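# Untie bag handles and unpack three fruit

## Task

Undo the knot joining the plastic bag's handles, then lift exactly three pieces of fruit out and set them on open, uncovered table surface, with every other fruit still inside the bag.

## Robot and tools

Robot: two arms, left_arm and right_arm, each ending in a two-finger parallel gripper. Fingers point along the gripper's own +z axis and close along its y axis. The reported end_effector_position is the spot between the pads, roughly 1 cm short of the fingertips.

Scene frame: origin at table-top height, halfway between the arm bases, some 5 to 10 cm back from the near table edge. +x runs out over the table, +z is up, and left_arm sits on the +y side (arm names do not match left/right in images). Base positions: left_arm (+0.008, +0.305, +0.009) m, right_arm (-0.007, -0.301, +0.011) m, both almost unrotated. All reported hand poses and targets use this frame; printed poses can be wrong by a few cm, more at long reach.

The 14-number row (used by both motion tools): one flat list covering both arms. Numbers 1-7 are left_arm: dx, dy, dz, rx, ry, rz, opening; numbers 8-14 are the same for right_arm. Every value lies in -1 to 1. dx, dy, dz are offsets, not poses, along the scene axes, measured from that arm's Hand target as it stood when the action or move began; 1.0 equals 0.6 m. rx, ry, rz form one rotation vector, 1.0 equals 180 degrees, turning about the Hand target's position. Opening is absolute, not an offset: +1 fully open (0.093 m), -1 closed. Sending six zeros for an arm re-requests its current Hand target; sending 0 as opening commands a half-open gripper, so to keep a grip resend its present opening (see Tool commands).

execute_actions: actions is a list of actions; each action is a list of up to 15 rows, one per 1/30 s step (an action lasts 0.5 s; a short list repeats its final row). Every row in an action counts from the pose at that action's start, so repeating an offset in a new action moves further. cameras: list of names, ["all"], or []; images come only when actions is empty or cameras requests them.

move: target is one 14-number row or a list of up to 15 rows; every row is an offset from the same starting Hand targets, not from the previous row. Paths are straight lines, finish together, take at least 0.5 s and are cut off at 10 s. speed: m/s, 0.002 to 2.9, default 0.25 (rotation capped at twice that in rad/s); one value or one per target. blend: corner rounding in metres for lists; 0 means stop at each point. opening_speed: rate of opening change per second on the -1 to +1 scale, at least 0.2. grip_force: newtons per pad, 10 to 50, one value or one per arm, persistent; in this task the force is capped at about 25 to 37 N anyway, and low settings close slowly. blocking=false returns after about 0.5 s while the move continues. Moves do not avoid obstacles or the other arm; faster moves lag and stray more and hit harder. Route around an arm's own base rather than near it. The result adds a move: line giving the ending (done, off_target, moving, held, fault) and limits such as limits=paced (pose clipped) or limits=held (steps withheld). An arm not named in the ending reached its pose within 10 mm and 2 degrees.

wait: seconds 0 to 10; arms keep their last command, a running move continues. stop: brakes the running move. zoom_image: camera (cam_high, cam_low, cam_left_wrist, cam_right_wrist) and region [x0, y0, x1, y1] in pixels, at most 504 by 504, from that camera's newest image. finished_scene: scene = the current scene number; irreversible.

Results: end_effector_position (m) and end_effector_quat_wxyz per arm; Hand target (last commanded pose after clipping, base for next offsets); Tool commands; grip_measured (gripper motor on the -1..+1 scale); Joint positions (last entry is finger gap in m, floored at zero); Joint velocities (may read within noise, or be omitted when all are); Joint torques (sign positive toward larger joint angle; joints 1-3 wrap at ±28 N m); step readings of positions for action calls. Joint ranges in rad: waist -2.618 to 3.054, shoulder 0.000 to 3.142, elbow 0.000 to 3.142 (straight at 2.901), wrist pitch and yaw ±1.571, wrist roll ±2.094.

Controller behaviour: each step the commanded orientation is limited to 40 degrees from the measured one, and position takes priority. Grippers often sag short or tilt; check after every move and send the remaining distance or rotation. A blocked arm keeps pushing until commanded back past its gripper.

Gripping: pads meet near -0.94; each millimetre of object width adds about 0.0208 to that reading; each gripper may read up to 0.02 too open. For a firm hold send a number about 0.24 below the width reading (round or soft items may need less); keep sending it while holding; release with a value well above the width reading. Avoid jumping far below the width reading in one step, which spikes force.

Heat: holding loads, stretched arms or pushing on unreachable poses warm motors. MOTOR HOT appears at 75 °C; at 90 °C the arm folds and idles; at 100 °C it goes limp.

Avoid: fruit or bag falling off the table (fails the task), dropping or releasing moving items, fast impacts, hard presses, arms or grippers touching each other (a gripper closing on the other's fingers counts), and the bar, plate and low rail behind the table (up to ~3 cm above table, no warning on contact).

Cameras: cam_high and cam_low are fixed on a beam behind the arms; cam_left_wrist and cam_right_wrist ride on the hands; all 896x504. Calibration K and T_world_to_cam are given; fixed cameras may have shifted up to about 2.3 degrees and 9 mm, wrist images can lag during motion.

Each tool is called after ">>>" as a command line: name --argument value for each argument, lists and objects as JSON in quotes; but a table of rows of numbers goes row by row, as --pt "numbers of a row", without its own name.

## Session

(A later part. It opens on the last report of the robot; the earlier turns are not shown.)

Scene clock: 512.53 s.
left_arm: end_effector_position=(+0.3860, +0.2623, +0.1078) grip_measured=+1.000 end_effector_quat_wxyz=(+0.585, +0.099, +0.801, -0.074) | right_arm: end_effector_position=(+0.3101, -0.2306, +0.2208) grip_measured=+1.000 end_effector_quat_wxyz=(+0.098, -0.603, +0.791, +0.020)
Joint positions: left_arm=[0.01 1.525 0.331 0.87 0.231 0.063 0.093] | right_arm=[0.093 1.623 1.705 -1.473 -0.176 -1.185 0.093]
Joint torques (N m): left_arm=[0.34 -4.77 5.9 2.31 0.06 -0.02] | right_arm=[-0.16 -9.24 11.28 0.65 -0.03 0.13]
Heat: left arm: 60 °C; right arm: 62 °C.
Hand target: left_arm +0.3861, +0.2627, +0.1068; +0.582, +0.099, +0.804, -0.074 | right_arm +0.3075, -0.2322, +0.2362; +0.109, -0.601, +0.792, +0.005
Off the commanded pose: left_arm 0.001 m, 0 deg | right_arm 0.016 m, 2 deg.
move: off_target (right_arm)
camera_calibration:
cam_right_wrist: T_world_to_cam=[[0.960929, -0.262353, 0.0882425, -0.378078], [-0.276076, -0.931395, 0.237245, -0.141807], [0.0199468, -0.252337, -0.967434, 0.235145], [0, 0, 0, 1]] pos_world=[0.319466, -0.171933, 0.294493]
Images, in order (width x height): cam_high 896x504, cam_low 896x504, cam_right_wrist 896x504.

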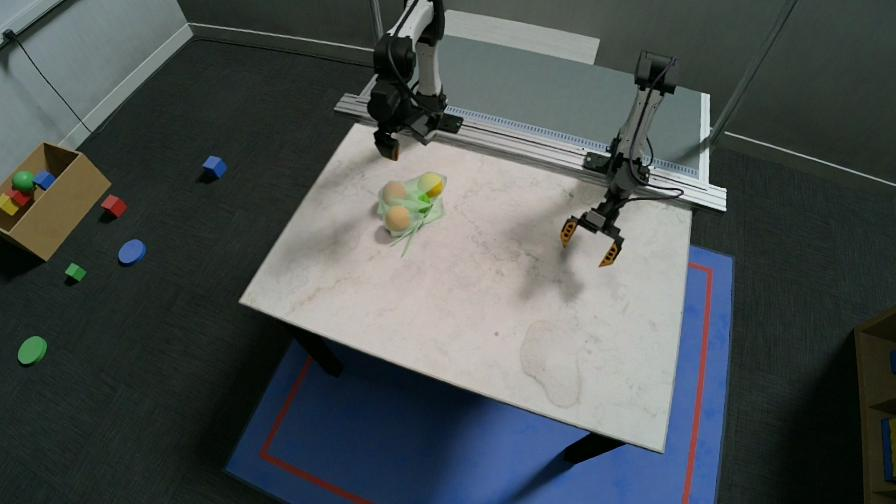

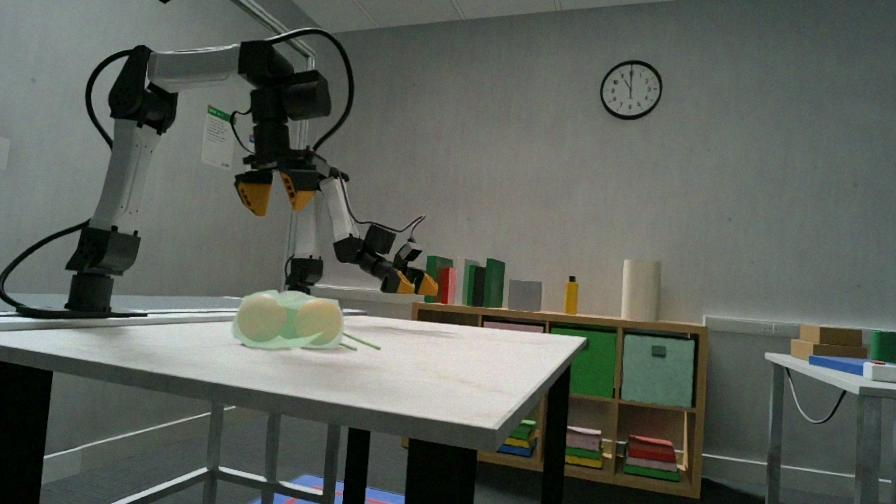

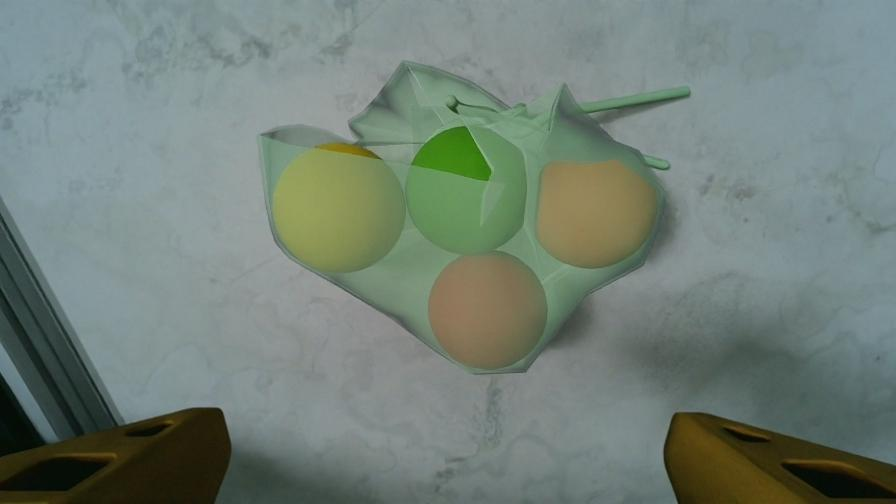

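>>> zoom_image --camera "cam_right_wrist" --region '[240, 50, 700, 390]'

>>> zoom_image --camera "cam_right_wrist" --region '[340, 50, 600, 250]'

Scaled by 1.096 from the camera's 896x504 image, which has a finer 1280x720 frame.

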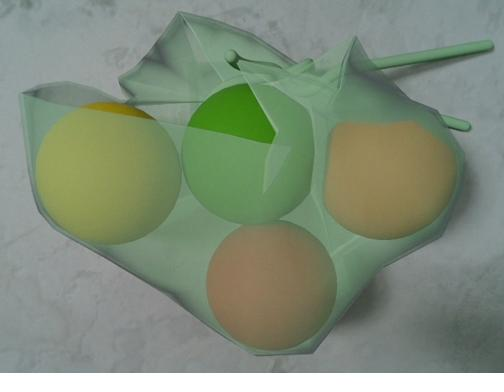

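Scaled by 1.938 from the camera's 896x504 image, which has a finer 1280x720 frame.

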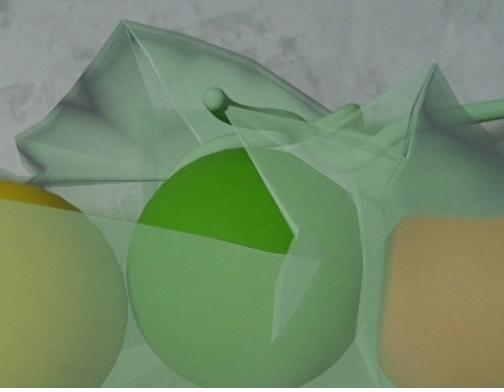

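>>> move --target '[0,0,0,0,0,0,1,0.074,0.12,-0.124,0.0383,0.0219,-0.5201,0.0]' --speed 0.25 --cameras '["cam_right_wrist"]'

>>> zoom_image --camera "cam_right_wrist" --region '[250, 200, 650, 500]'

Scene clock: 579.33 s.
left_arm: end_effector_position=(+0.3860, +0.2623, +0.1078) grip_measured=+1.000 end_effector_quat_wxyz=(+0.585, +0.099, +0.801, -0.074) | right_arm: end_effector_position=(+0.3454, -0.1620, +0.1582) grip_measured=+0.001 end_effector_quat_wxyz=(+0.077, +0.170, +0.982, -0.012)
Joint positions: left_arm=[0.01 1.525 0.331 0.87 0.231 0.063 0.093] | right_arm=[0.389 1.816 1.702 -1.299 0.074 0.738 0.045]
Joint torques (N m): left_arm=[0.28 -4.75 5.97 2.33 0.06 -0.03] | right_arm=[0.18 -7.42 11.73 0.84 0.27 0.11]
Heat: left arm: 60 °C; right arm: 64 °C.
Hand target: left_arm +0.3861, +0.2627, +0.1068; +0.582, +0.099, +0.804, -0.074 | right_arm +0.3519, -0.1602, +0.1619; +0.086, +0.173, +0.981, -0.015
Off the commanded pose: left_arm 0.001 m, 0 deg | right_arm 0.008 m, 1 deg.
move: done
camera_calibration:
cam_right_wrist: T_world_to_cam=[[-0.327138, -0.944976, -0.000661058, -0.0400872], [-0.912186, 0.315604, 0.261362, 0.364562], [-0.246772, 0.0861045, -0.965241, 0.337757], [0, 0, 0, 1]] pos_world=[0.402783, -0.182021, 0.230707]
Images, in order (width x height): cam_right_wrist 896x504.

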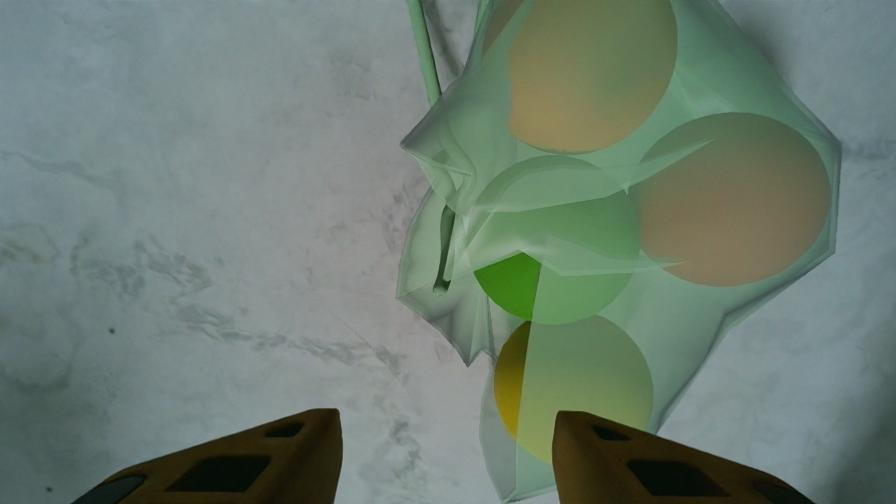

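Scaled by 1.260 from the camera's 896x504 image, which has a finer 1280x720 frame.

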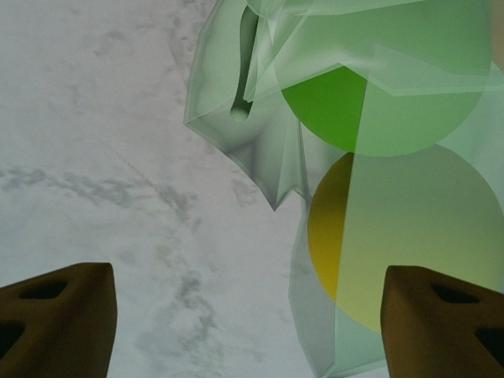

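>>> zoom_image --camera "cam_right_wrist" --region '[380, 60, 560, 300]'

Scaled by 2.100 from the camera's 896x504 image, which has a finer 1280x720 frame.

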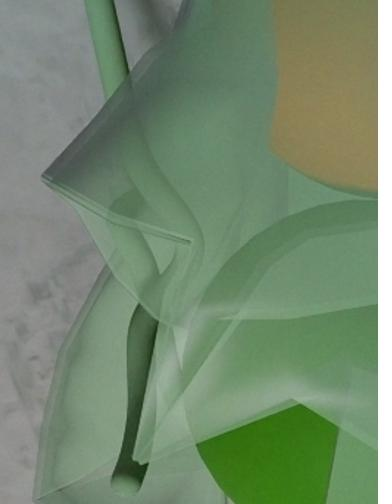

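>>> move --target '[0,0,0,0,0,0,1,0.018,0.002,-0.125,0,0,0,-0.45]' --speed 0.2 --cameras '["cam_right_wrist"]'

>>> zoom_image --camera "cam_right_wrist" --region '[330, 200, 630, 500]'

Scene clock: 607.13 s.
left_arm: end_effector_position=(+0.3860, +0.2623, +0.1078) grip_measured=+1.000 end_effector_quat_wxyz=(+0.585, +0.099, +0.801, -0.074) | right_arm: end_effector_position=(+0.3622, -0.1572, +0.0919) grip_measured=-0.449 end_effector_quat_wxyz=(+0.085, +0.170, +0.982, -0.008)
Joint positions: left_arm=[0.01 1.525 0.331 0.87 0.231 0.063 0.093] | right_arm=[0.389 1.877 1.516 -1.034 0.075 0.738 0.024]
Joint torques (N m): left_arm=[0.35 -4.78 5.94 2.32 0.06 -0.02] | right_arm=[-0.16 -8.68 7.56 1.02 0.28 0.05]
Heat: left arm: 60 °C; right arm: 68 °C.
Hand target: left_arm +0.3861, +0.2627, +0.1068; +0.582, +0.099, +0.804, -0.074 | right_arm +0.3627, -0.1590, +0.0870; +0.086, +0.173, +0.981, -0.015
Off the commanded pose: left_arm 0.001 m, 0 deg | right_arm 0.005 m, 1 deg.
move: done
camera_calibration:
cam_right_wrist: T_world_to_cam=[[-0.327344, -0.944817, -0.01291, -0.0289114], [-0.916645, 0.314207, 0.247054, 0.398556], [-0.229364, 0.0927054, -0.968916, 0.272597], [0, 0, 0, 1]] pos_world=[0.418394, -0.177816, 0.165286]
Images, in order (width x height): cam_right_wrist 896x504.

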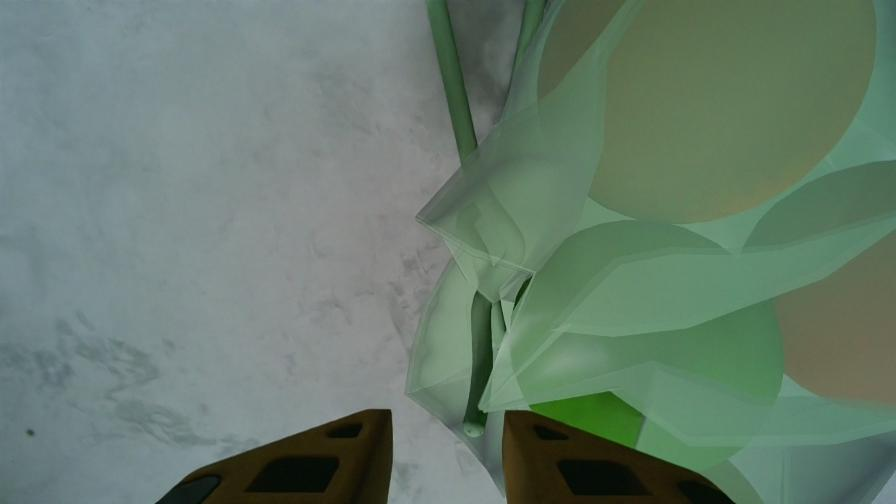

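Scaled by 1.680 from the camera's 896x504 image, which has a finer 1280x720 frame.

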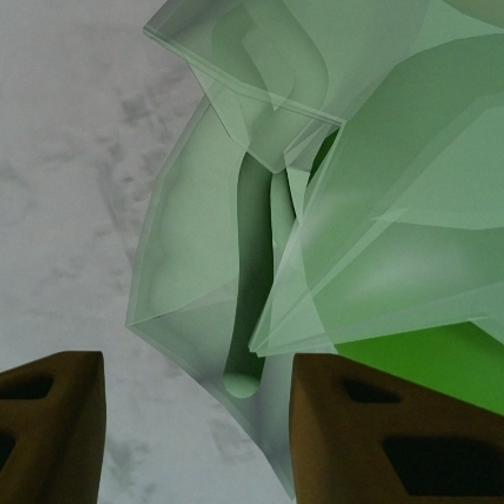

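>>> move --pt "0 0 0 0 0 0 1 -0.003 -0.007 -0.06 0 0 0 -0.45" --pt "0 0 0 0 0 0 1 -0.003 -0.007 -0.06 0 0 0 -1" --speed 0.15 --cameras '["cam_right_wrist","cam_high"]'

>>> zoom_image --camera "cam_right_wrist" --region '[330, 200, 630, 500]'

Scene clock: 625.27 s.
left_arm: end_effector_position=(+0.3860, +0.2623, +0.1078) grip_measured=+1.000 end_effector_quat_wxyz=(+0.585, +0.099, +0.801, -0.074) | right_arm: end_effector_position=(+0.3624, -0.1581, +0.0607) grip_measured=-0.987 end_effector_quat_wxyz=(+0.091, +0.171, +0.981, -0.003)
Joint positions: left_arm=[0.01 1.525 0.331 0.87 0.231 0.063 0.093] | right_arm=[0.389 1.89 1.405 -0.894 0.075 0.738 0]
Joint torques (N m): left_arm=[0.34 -4.75 5.97 2.32 0.05 -0.02] | right_arm=[-0.44 -7.94 6.71 1.06 0.26 0.02]
Heat: left arm: 61 °C; right arm: 65 °C.
Hand target: left_arm +0.3861, +0.2627, +0.1068; +0.582, +0.099, +0.804, -0.074 | right_arm +0.3609, -0.1632, +0.0508; +0.086, +0.173, +0.981, -0.015
Off the commanded pose: left_arm 0.001 m, 0 deg | right_arm 0.011 m, 1 deg.
move: off_target (right_arm); target 2's new opening was sent with right_arm's hand 0.011 m and 1 deg from that target
camera_calibration:
cam_right_wrist: T_world_to_cam=[[-0.326622, -0.944871, -0.0231736, -0.0297177], [-0.920195, 0.312303, 0.236023, 0.408405], [-0.215774, 0.0984146, -0.971471, 0.238659], [0, 0, 0, 1]] pos_world=[0.417603, -0.179113, 0.134769]
Images, in order (width x height): cam_high 896x504, cam_right_wrist 896x504.

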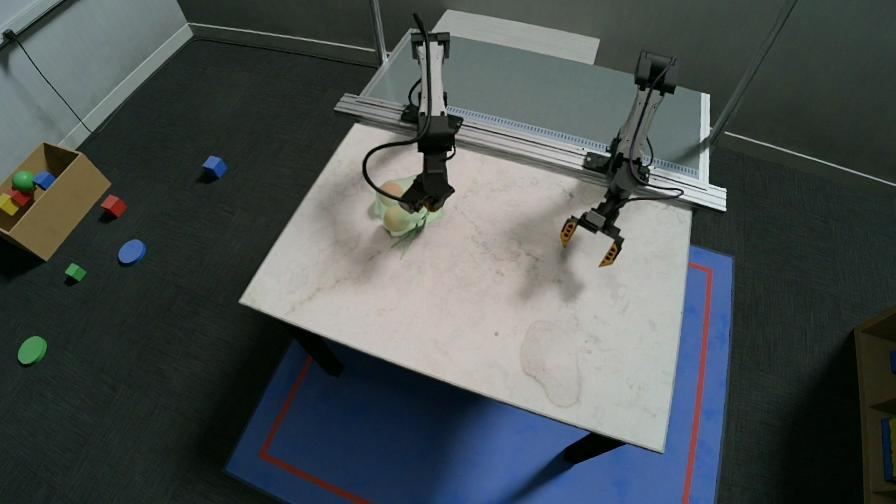

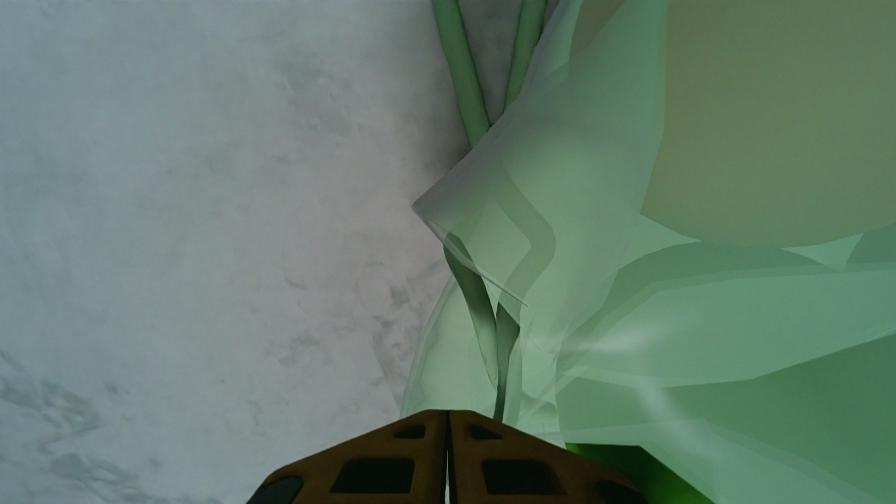

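Scaled by 1.680 from the camera's 896x504 image, which has a finer 1280x720 frame.

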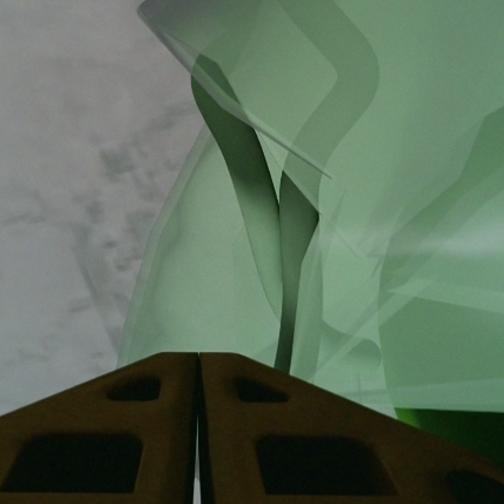

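>>> move --pt "0 0 0 0 0 0 1 0 0 0 0 0 0 -0.45" --pt "0 0 0 0 0 0 1 0 -0.01 0.07 0 0 0 -0.45" --speed 0.15 --cameras '["cam_right_wrist"]'

>>> zoom_image --camera "cam_right_wrist" --region '[330, 200, 630, 500]'

Scene clock: 635.90 s.
left_arm: end_effector_position=(+0.3860, +0.2623, +0.1078) grip_measured=+1.000 end_effector_quat_wxyz=(+0.585, +0.099, +0.801, -0.074) | right_arm: end_effector_position=(+0.3555, -0.1660, +0.0739) grip_measured=-0.451 end_effector_quat_wxyz=(+0.069, +0.171, +0.983, -0.019)
Joint positions: left_arm=[0.01 1.525 0.331 0.87 0.231 0.063 0.093] | right_arm=[0.376 1.89 1.464 -1.009 0.075 0.727 0.024]
Joint torques (N m): left_arm=[0.38 -4.75 5.94 2.31 0.05 -0.04] | right_arm=[-1.01 -12.34 11.21 0.58 0.25 -0.09]
Heat: left arm: 61 °C; right arm: 64 °C.
Hand target: left_arm +0.3861, +0.2627, +0.1068; +0.582, +0.099, +0.804, -0.074 | right_arm +0.3608, -0.1692, +0.0928; +0.086, +0.173, +0.981, -0.015
Off the commanded pose: left_arm 0.001 m, 0 deg | right_arm 0.020 m, 2 deg.
move: off_target (right_arm)
camera_calibration:
cam_right_wrist: T_world_to_cam=[[-0.330274, -0.943766, 0.0149748, -0.0404784], [-0.906159, 0.321473, 0.274828, 0.394952], [-0.264188, 0.077199, -0.961377, 0.26365], [0, 0, 0, 1]] pos_world=[0.414174, -0.185522, 0.145529]
Images, in order (width x height): cam_right_wrist 896x504.

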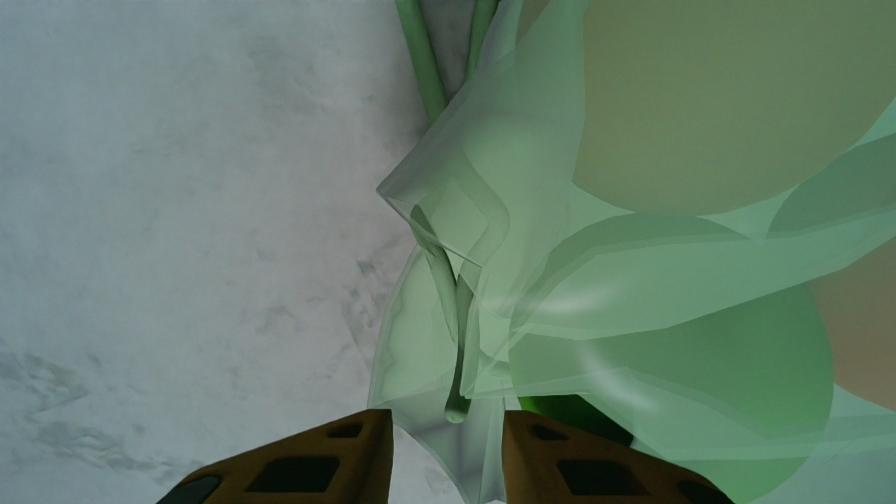

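Scaled by 1.680 from the camera's 896x504 image, which has a finer 1280x720 frame.

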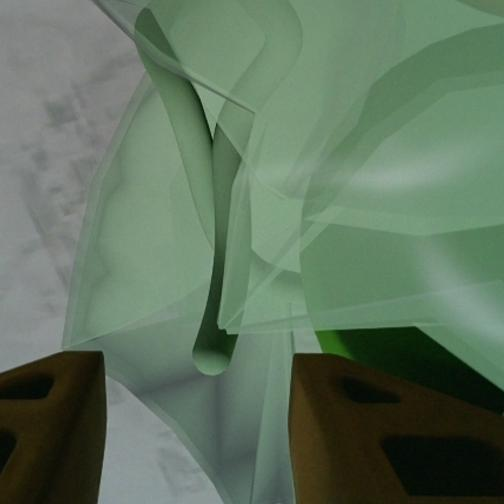

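>>> move --pt "0 0 0 0 0 0 1 0 0 0.17 0 0 0 -0.45" --pt "-0.085 -0.388 -0.011 -0.0377 -0.031 -0.4203 1 -0.18 -0.2 0.17 0 0 0 -0.45" --speed 0.3 --blend '[0.03,0]' --cameras '["cam_left_wrist","cam_high"]'

>>> zoom_image --camera "cam_high" --region '[340, 130, 540, 300]'

Scene clock: 685.63 s.
left_arm: end_effector_position=(+0.3336, +0.0318, +0.1024) grip_measured=+1.000 end_effector_quat_wxyz=(+0.460, +0.539, +0.543, -0.451) | right_arm: end_effector_position=(+0.2565, -0.2881, +0.1938) grip_measured=-0.451 end_effector_quat_wxyz=(+0.082, +0.172, +0.981, -0.020)
Joint positions: left_arm=[-0.298 1.98 0.808 0.704 1.205 0.438 0.093] | right_arm=[0.031 1.377 1.36 -1.374 0.031 0.388 0.024]
Joint torques (N m): left_arm=[0.1 -6.63 6.79 1.59 0.43 0.09] | right_arm=[-0.87 -6.78 6.75 0.98 -0.05 -0.07]
Heat: left arm: 60 °C; right arm: 64 °C.
Hand target: left_arm +0.3351, +0.0300, +0.1002; +0.455, +0.541, +0.542, -0.454 | right_arm +0.2528, -0.2892, +0.1949; +0.086, +0.173, +0.981, -0.015
Off the commanded pose: left_arm 0.003 m, 1 deg | right_arm 0.004 m, 1 deg.
move: done
camera_calibration:
cam_left_wrist: T_world_to_cam=[[-0.999922, -0.00577051, -0.0110453, 0.334094], [0.00586441, 0.564161, -0.825644, 0.104399], [0.0109957, -0.825645, -0.564083, 0.169286], [0, 0, 0, 1]] pos_world=[0.331595, 0.0828003, 0.185378]
Images, in order (width x height): cam_high 896x504, cam_left_wrist 896x504.

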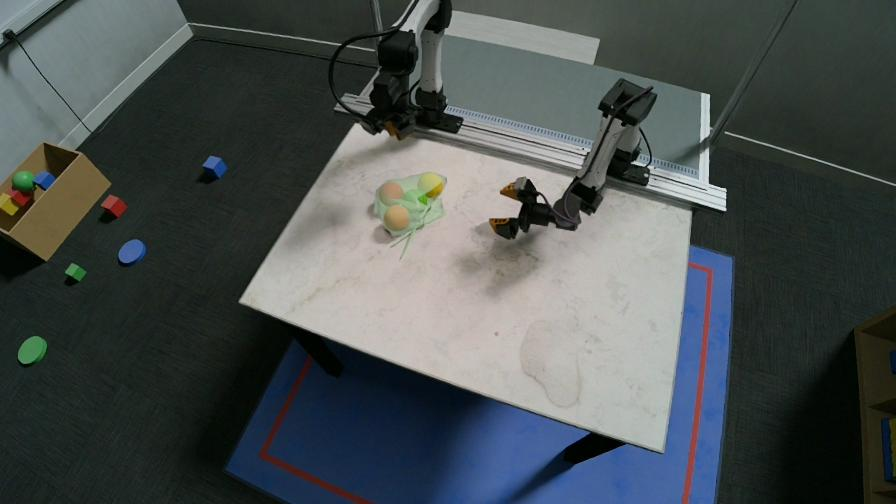

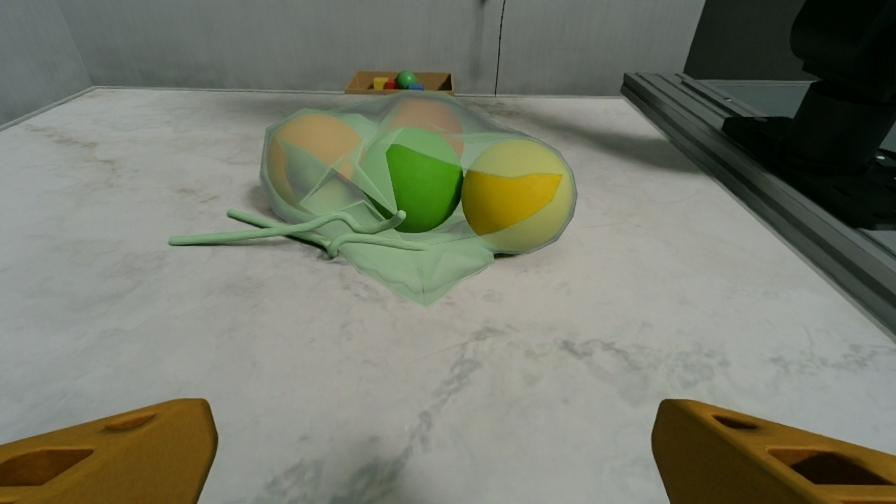

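Scaled by 2.520 from the camera's 896x504 image, which has a finer 1280x720 frame.

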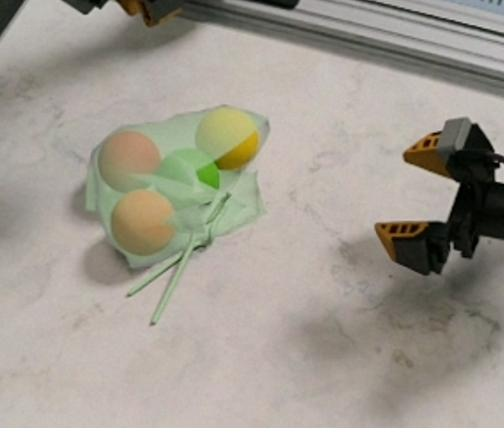

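Excellent view. Zooming.

>>> zoom_image --camera "cam_left_wrist" --region '[240, 80, 600, 310]'

>>> zoom_image --camera "cam_left_wrist" --region '[300, 110, 480, 270]'

Scaled by 1.400 from the camera's 896x504 image, which has a finer 1280x720 frame.

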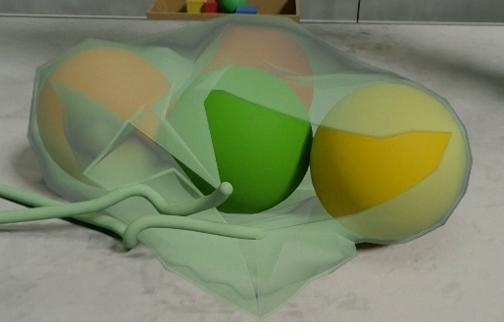

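Scaled by 2.800 from the camera's 896x504 image, which has a finer 1280x720 frame.

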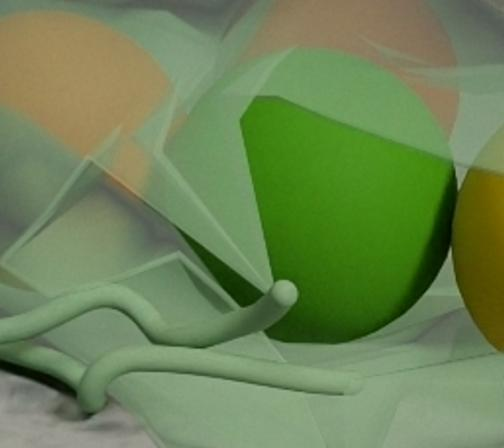

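>>> move --pt "0 0 0 0 0 0 1 0.169 0.202 -0.09 0 0 0 -0.4" --pt "0 0 0 0 0 0 1 0.169 0.202 -0.21 0 0 0 -0.4" --speed 0.2 --blend '[0.01,0]' --cameras '["cam_left_wrist","cam_right_wrist"]'

>>> zoom_image --camera "cam_left_wrist" --region '[300, 80, 500, 270]'

>>> zoom_image --camera "cam_right_wrist" --region '[330, 250, 580, 500]'

Scene clock: 743.60 s.
left_arm: end_effector_position=(+0.3334, +0.0318, +0.1021) grip_measured=+1.000 end_effector_quat_wxyz=(+0.460, +0.539, +0.543, -0.451) | right_arm: end_effector_position=(+0.3544, -0.1673, +0.0736) grip_measured=-0.401 end_effector_quat_wxyz=(+0.085, +0.171, +0.982, -0.008)
Joint positions: left_arm=[-0.298 1.98 0.808 0.701 1.205 0.44 0.093] | right_arm=[0.372 1.85 1.405 -0.949 0.072 0.723 0.026]
Joint torques (N m): left_arm=[0.16 -6.65 6.78 1.6 0.44 0.06] | right_arm=[0.2 -8.38 7.43 1.06 0.26 0.06]
Heat: left arm: 55 °C; right arm: 61 °C.
Hand target: left_arm +0.3351, +0.0300, +0.1002; +0.455, +0.541, +0.542, -0.454 | right_arm +0.3542, -0.1680, +0.0689; +0.086, +0.173, +0.981, -0.015
Off the commanded pose: left_arm 0.003 m, 1 deg | right_arm 0.005 m, 1 deg.
move: done
camera_calibration:
cam_left_wrist: T_world_to_cam=[[-0.999935, -0.00550886, -0.0100179, 0.333785], [0.00515353, 0.564984, -0.825086, 0.104218], [0.0102052, -0.825083, -0.564919, 0.169488], [0, 0, 0, 1]] pos_world=[0.331497, 0.0827987, 0.18508]
cam_right_wrist: T_world_to_cam=[[-0.328207, -0.94452, -0.0127338, -0.0409852], [-0.91616, 0.315012, 0.247827, 0.398878], [-0.230066, 0.0930048, -0.968721, 0.254316], [0, 0, 0, 1]] pos_world=[0.410494, -0.188015, 0.146987]
Images, in order (width x height): cam_left_wrist 896x504, cam_right_wrist 896x504.

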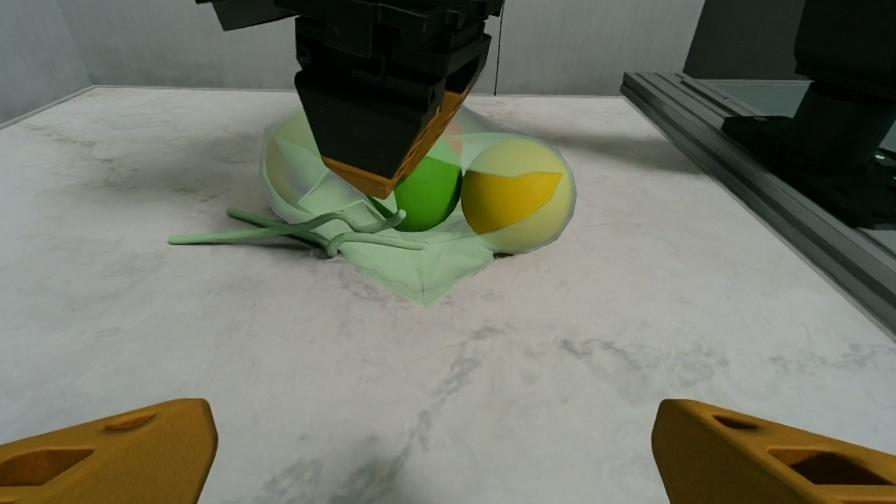

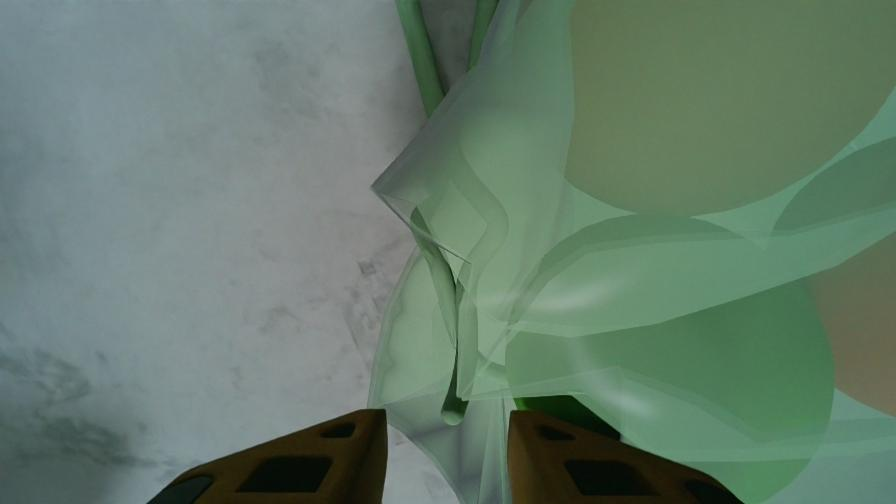

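Scaled by 2.520 from the camera's 896x504 image, which has a finer 1280x720 frame.

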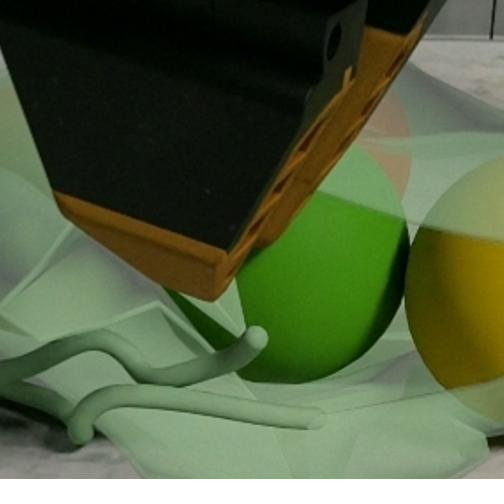

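Scaled by 2.016 from the camera's 896x504 image, which has a finer 1280x720 frame.

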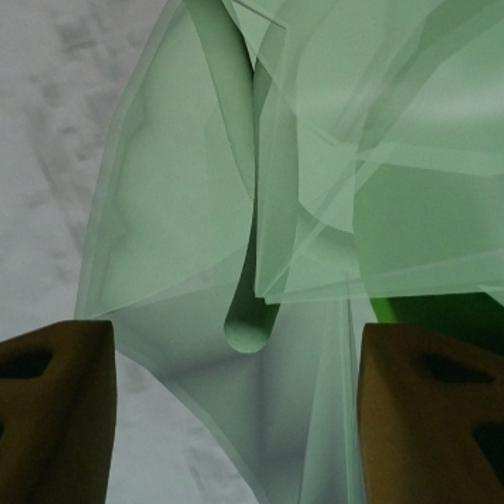

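>>> move --target '[0,0,0,0,0,0,1,-0.004,0,-0.053,0,0,0,-0.4]' --speed 0.1 --cameras '["cam_left_wrist","cam_right_wrist"]'

>>> zoom_image --camera "cam_left_wrist" --region '[300, 80, 500, 270]'

>>> zoom_image --camera "cam_right_wrist" --region '[330, 250, 580, 500]'

Scene clock: 762.33 s.
left_arm: end_effector_position=(+0.3334, +0.0318, +0.1021) grip_measured=+1.000 end_effector_quat_wxyz=(+0.460, +0.539, +0.543, -0.451) | right_arm: end_effector_position=(+0.3544, -0.1639, +0.0464) grip_measured=-0.401 end_effector_quat_wxyz=(+0.091, +0.168, +0.982, -0.003)
Joint positions: left_arm=[-0.298 1.98 0.808 0.701 1.205 0.44 0.093] | right_arm=[0.383 1.872 1.319 -0.826 0.072 0.728 0.026]
Joint torques (N m): left_arm=[0.09 -6.65 6.79 1.6 0.43 0.07] | right_arm=[-0.31 -7.68 6.76 1.06 0.29 0.08]
Heat: left arm: 53 °C; right arm: 61 °C.
Hand target: left_arm +0.3351, +0.0300, +0.1002; +0.455, +0.541, +0.542, -0.454 | right_arm +0.3517, -0.1680, +0.0369; +0.086, +0.173, +0.981, -0.015
Off the commanded pose: left_arm 0.003 m, 1 deg | right_arm 0.011 m, 2 deg.
move: off_target (right_arm)
camera_calibration:
cam_left_wrist: T_world_to_cam=[[-0.999935, -0.00550886, -0.0100179, 0.333785], [0.00515353, 0.564984, -0.825086, 0.104218], [0.0102052, -0.825083, -0.564919, 0.169488], [0, 0, 0, 1]] pos_world=[0.331497, 0.0827987, 0.18508]
cam_right_wrist: T_world_to_cam=[[-0.322095, -0.946418, -0.0233976, -0.0400749], [-0.921603, 0.307804, 0.23644, 0.405887], [-0.216569, 0.0977194, -0.971364, 0.22368], [0, 0, 0, 1]] pos_world=[0.409601, -0.184719, 0.12037]
Images, in order (width x height): cam_left_wrist 896x504, cam_right_wrist 896x504.

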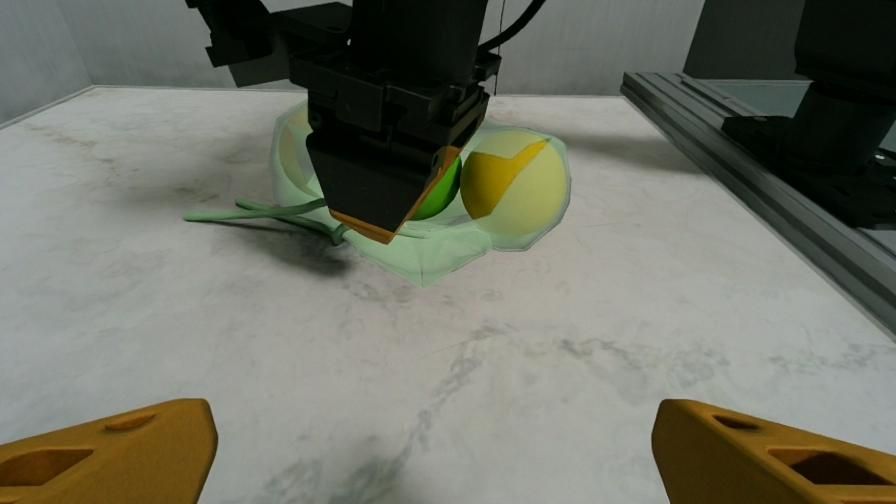

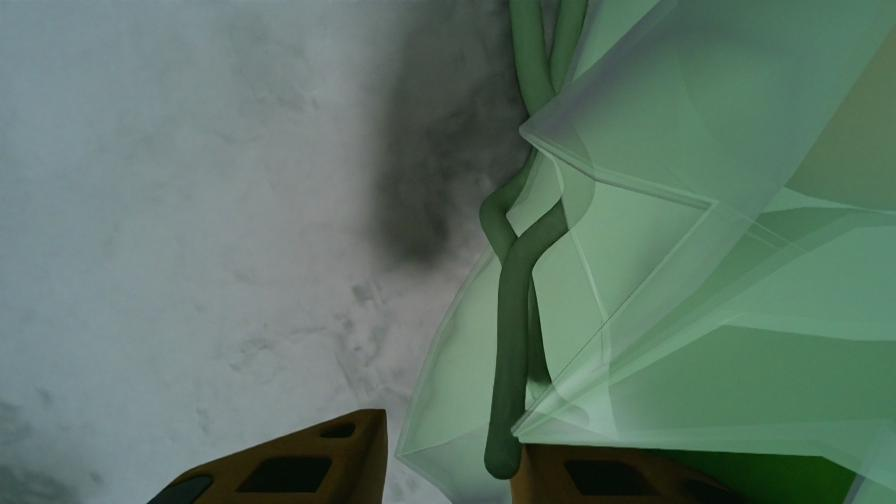

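Scaled by 2.520 from the camera's 896x504 image, which has a finer 1280x720 frame.

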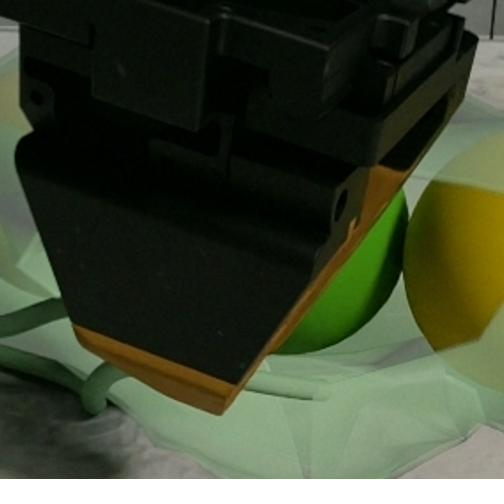

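Scaled by 2.016 from the camera's 896x504 image, which has a finer 1280x720 frame.

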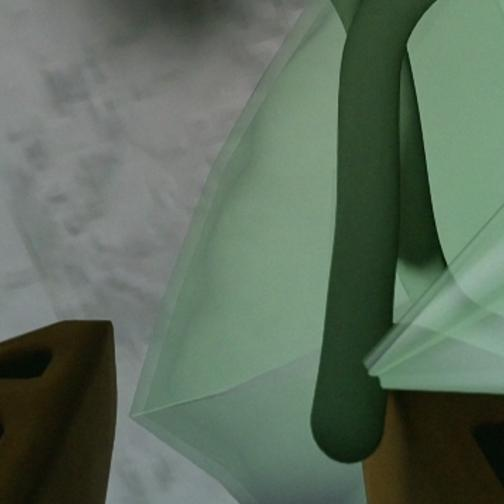

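>>> move --target '[0,0,0,0,0,0,1,-0.004,-0.006,-0.018,0,0,0,-0.4]' --speed 0.1 --cameras '["cam_right_wrist"]'

>>> zoom_image --camera "cam_right_wrist" --region '[330, 250, 580, 500]'

Scene clock: 772.93 s.
left_arm: end_effector_position=(+0.3334, +0.0318, +0.1021) grip_measured=+1.000 end_effector_quat_wxyz=(+0.460, +0.539, +0.543, -0.451) | right_arm: end_effector_position=(+0.3516, -0.1654, +0.0368) grip_measured=-0.401 end_effector_quat_wxyz=(+0.092, +0.168, +0.981, -0.002)
Joint positions: left_arm=[-0.298 1.98 0.808 0.701 1.205 0.44 0.093] | right_arm=[0.383 1.872 1.278 -0.782 0.072 0.728 0.026]
Joint torques (N m): left_arm=[0.08 -6.61 6.82 1.6 0.42 0.07] | right_arm=[-0.57 -7.21 6.61 1.06 0.27 0]
Heat: left arm: 53 °C; right arm: 60 °C.
Hand target: left_arm +0.3351, +0.0300, +0.1002; +0.455, +0.541, +0.542, -0.454 | right_arm +0.3494, -0.1716, +0.0262; +0.086, +0.173, +0.981, -0.015
Off the commanded pose: left_arm 0.003 m, 1 deg | right_arm 0.013 m, 2 deg.
move: off_target (right_arm)
camera_calibration:
cam_right_wrist: T_world_to_cam=[[-0.321983, -0.946411, -0.0251796, -0.0424941], [-0.922207, 0.30751, 0.234462, 0.406311], [-0.214154, 0.0987134, -0.971799, 0.213317], [0, 0, 0, 1]] pos_world=[0.406703, -0.186219, 0.110967]
Images, in order (width x height): cam_right_wrist 896x504.

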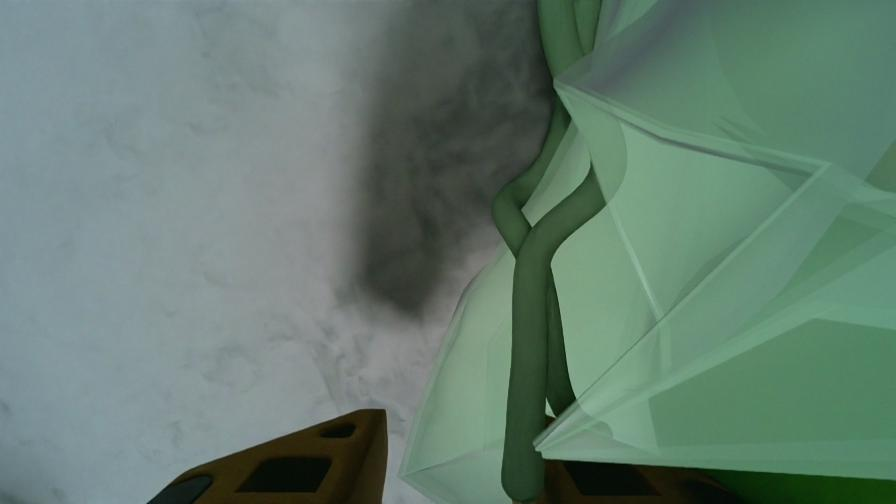

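Scaled by 2.016 from the camera's 896x504 image, which has a finer 1280x720 frame.

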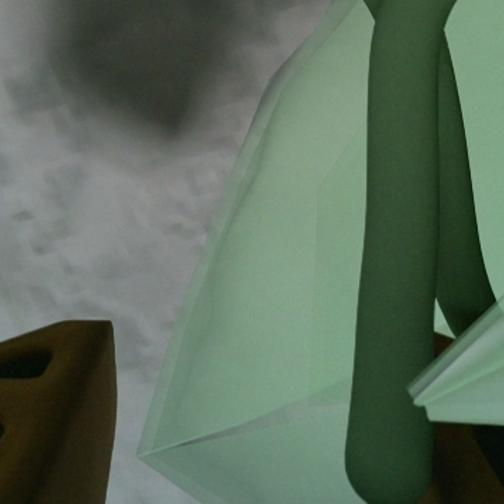

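>>> move --pt "0 0 0 0 0 0 1 0.004 0 0.06 0 0 0 -0.45" --pt "0 0 0 0 0 0 1 0.024 -0.027 0.06 0 0 0 -0.45" --pt "0 0 0 0 0 0 1 0.024 -0.027 0.012 0 0 0 -0.45" --speed 0.12 --cameras '["cam_right_wrist","cam_left_wrist"]'

>>> zoom_image --camera "cam_right_wrist" --region '[330, 250, 580, 500]'

>>> zoom_image --camera "cam_left_wrist" --region '[260, 90, 500, 290]'

Scene clock: 804.93 s.
left_arm: end_effector_position=(+0.3334, +0.0318, +0.1021) grip_measured=+1.000 end_effector_quat_wxyz=(+0.460, +0.539, +0.543, -0.451) | right_arm: end_effector_position=(+0.3662, -0.1846, +0.0427) grip_measured=-0.449 end_effector_quat_wxyz=(+0.093, +0.174, +0.980, -0.008)
Joint positions: left_arm=[-0.298 1.98 0.808 0.701 1.205 0.44 0.093] | right_arm=[0.322 1.892 1.328 -0.813 0.072 0.68 0.024]
Joint torques (N m): left_arm=[0.13 -6.64 6.86 1.59 0.43 0.09] | right_arm=[-0.31 -7.77 6.67 1.11 0.14 -0.11]
Heat: left arm: 51 °C; right arm: 58 °C.
Hand target: left_arm +0.3351, +0.0300, +0.1002; +0.455, +0.541, +0.542, -0.454 | right_arm +0.3638, -0.1878, +0.0334; +0.086, +0.173, +0.981, -0.015
Off the commanded pose: left_arm 0.003 m, 1 deg | right_arm 0.010 m, 1 deg.
move: done
camera_calibration:
cam_left_wrist: T_world_to_cam=[[-0.999935, -0.00550886, -0.0100179, 0.333785], [0.00515353, 0.564984, -0.825086, 0.104218], [0.0102052, -0.825083, -0.564919, 0.169488], [0, 0, 0, 1]] pos_world=[0.331497, 0.0827987, 0.18508]
cam_right_wrist: T_world_to_cam=[[-0.334626, -0.942229, -0.0151716, -0.0508871], [-0.917967, 0.322286, 0.231233, 0.425624], [-0.212984, 0.0913034, -0.97278, 0.222202], [0, 0, 0, 1]] pos_world=[0.421007, -0.205408, 0.116964]
Images, in order (width x height): cam_left_wrist 896x504, cam_right_wrist 896x504.

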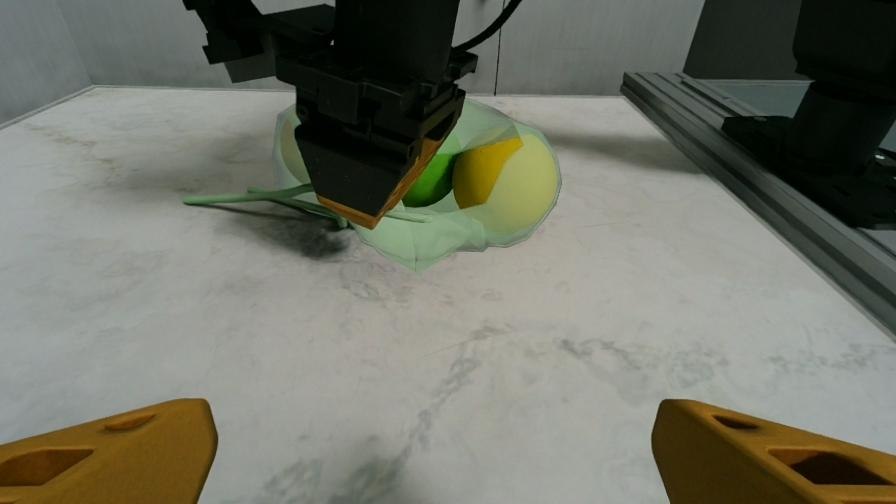

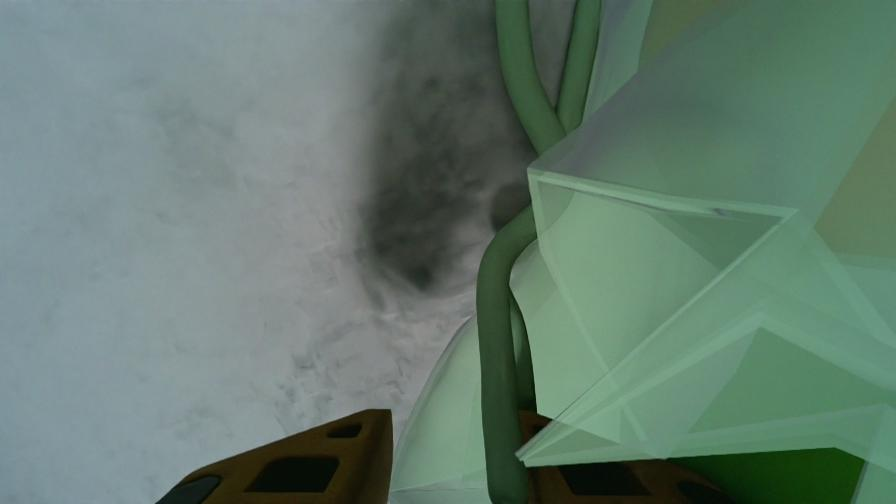

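Scaled by 2.016 from the camera's 896x504 image, which has a finer 1280x720 frame.

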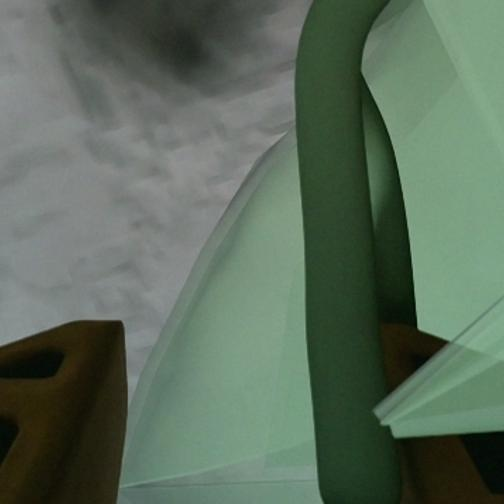

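Scaled by 2.100 from the camera's 896x504 image, which has a finer 1280x720 frame.

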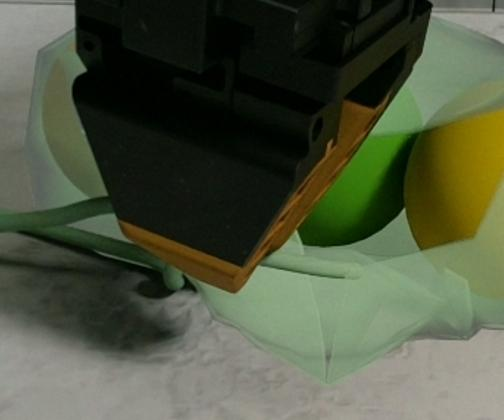

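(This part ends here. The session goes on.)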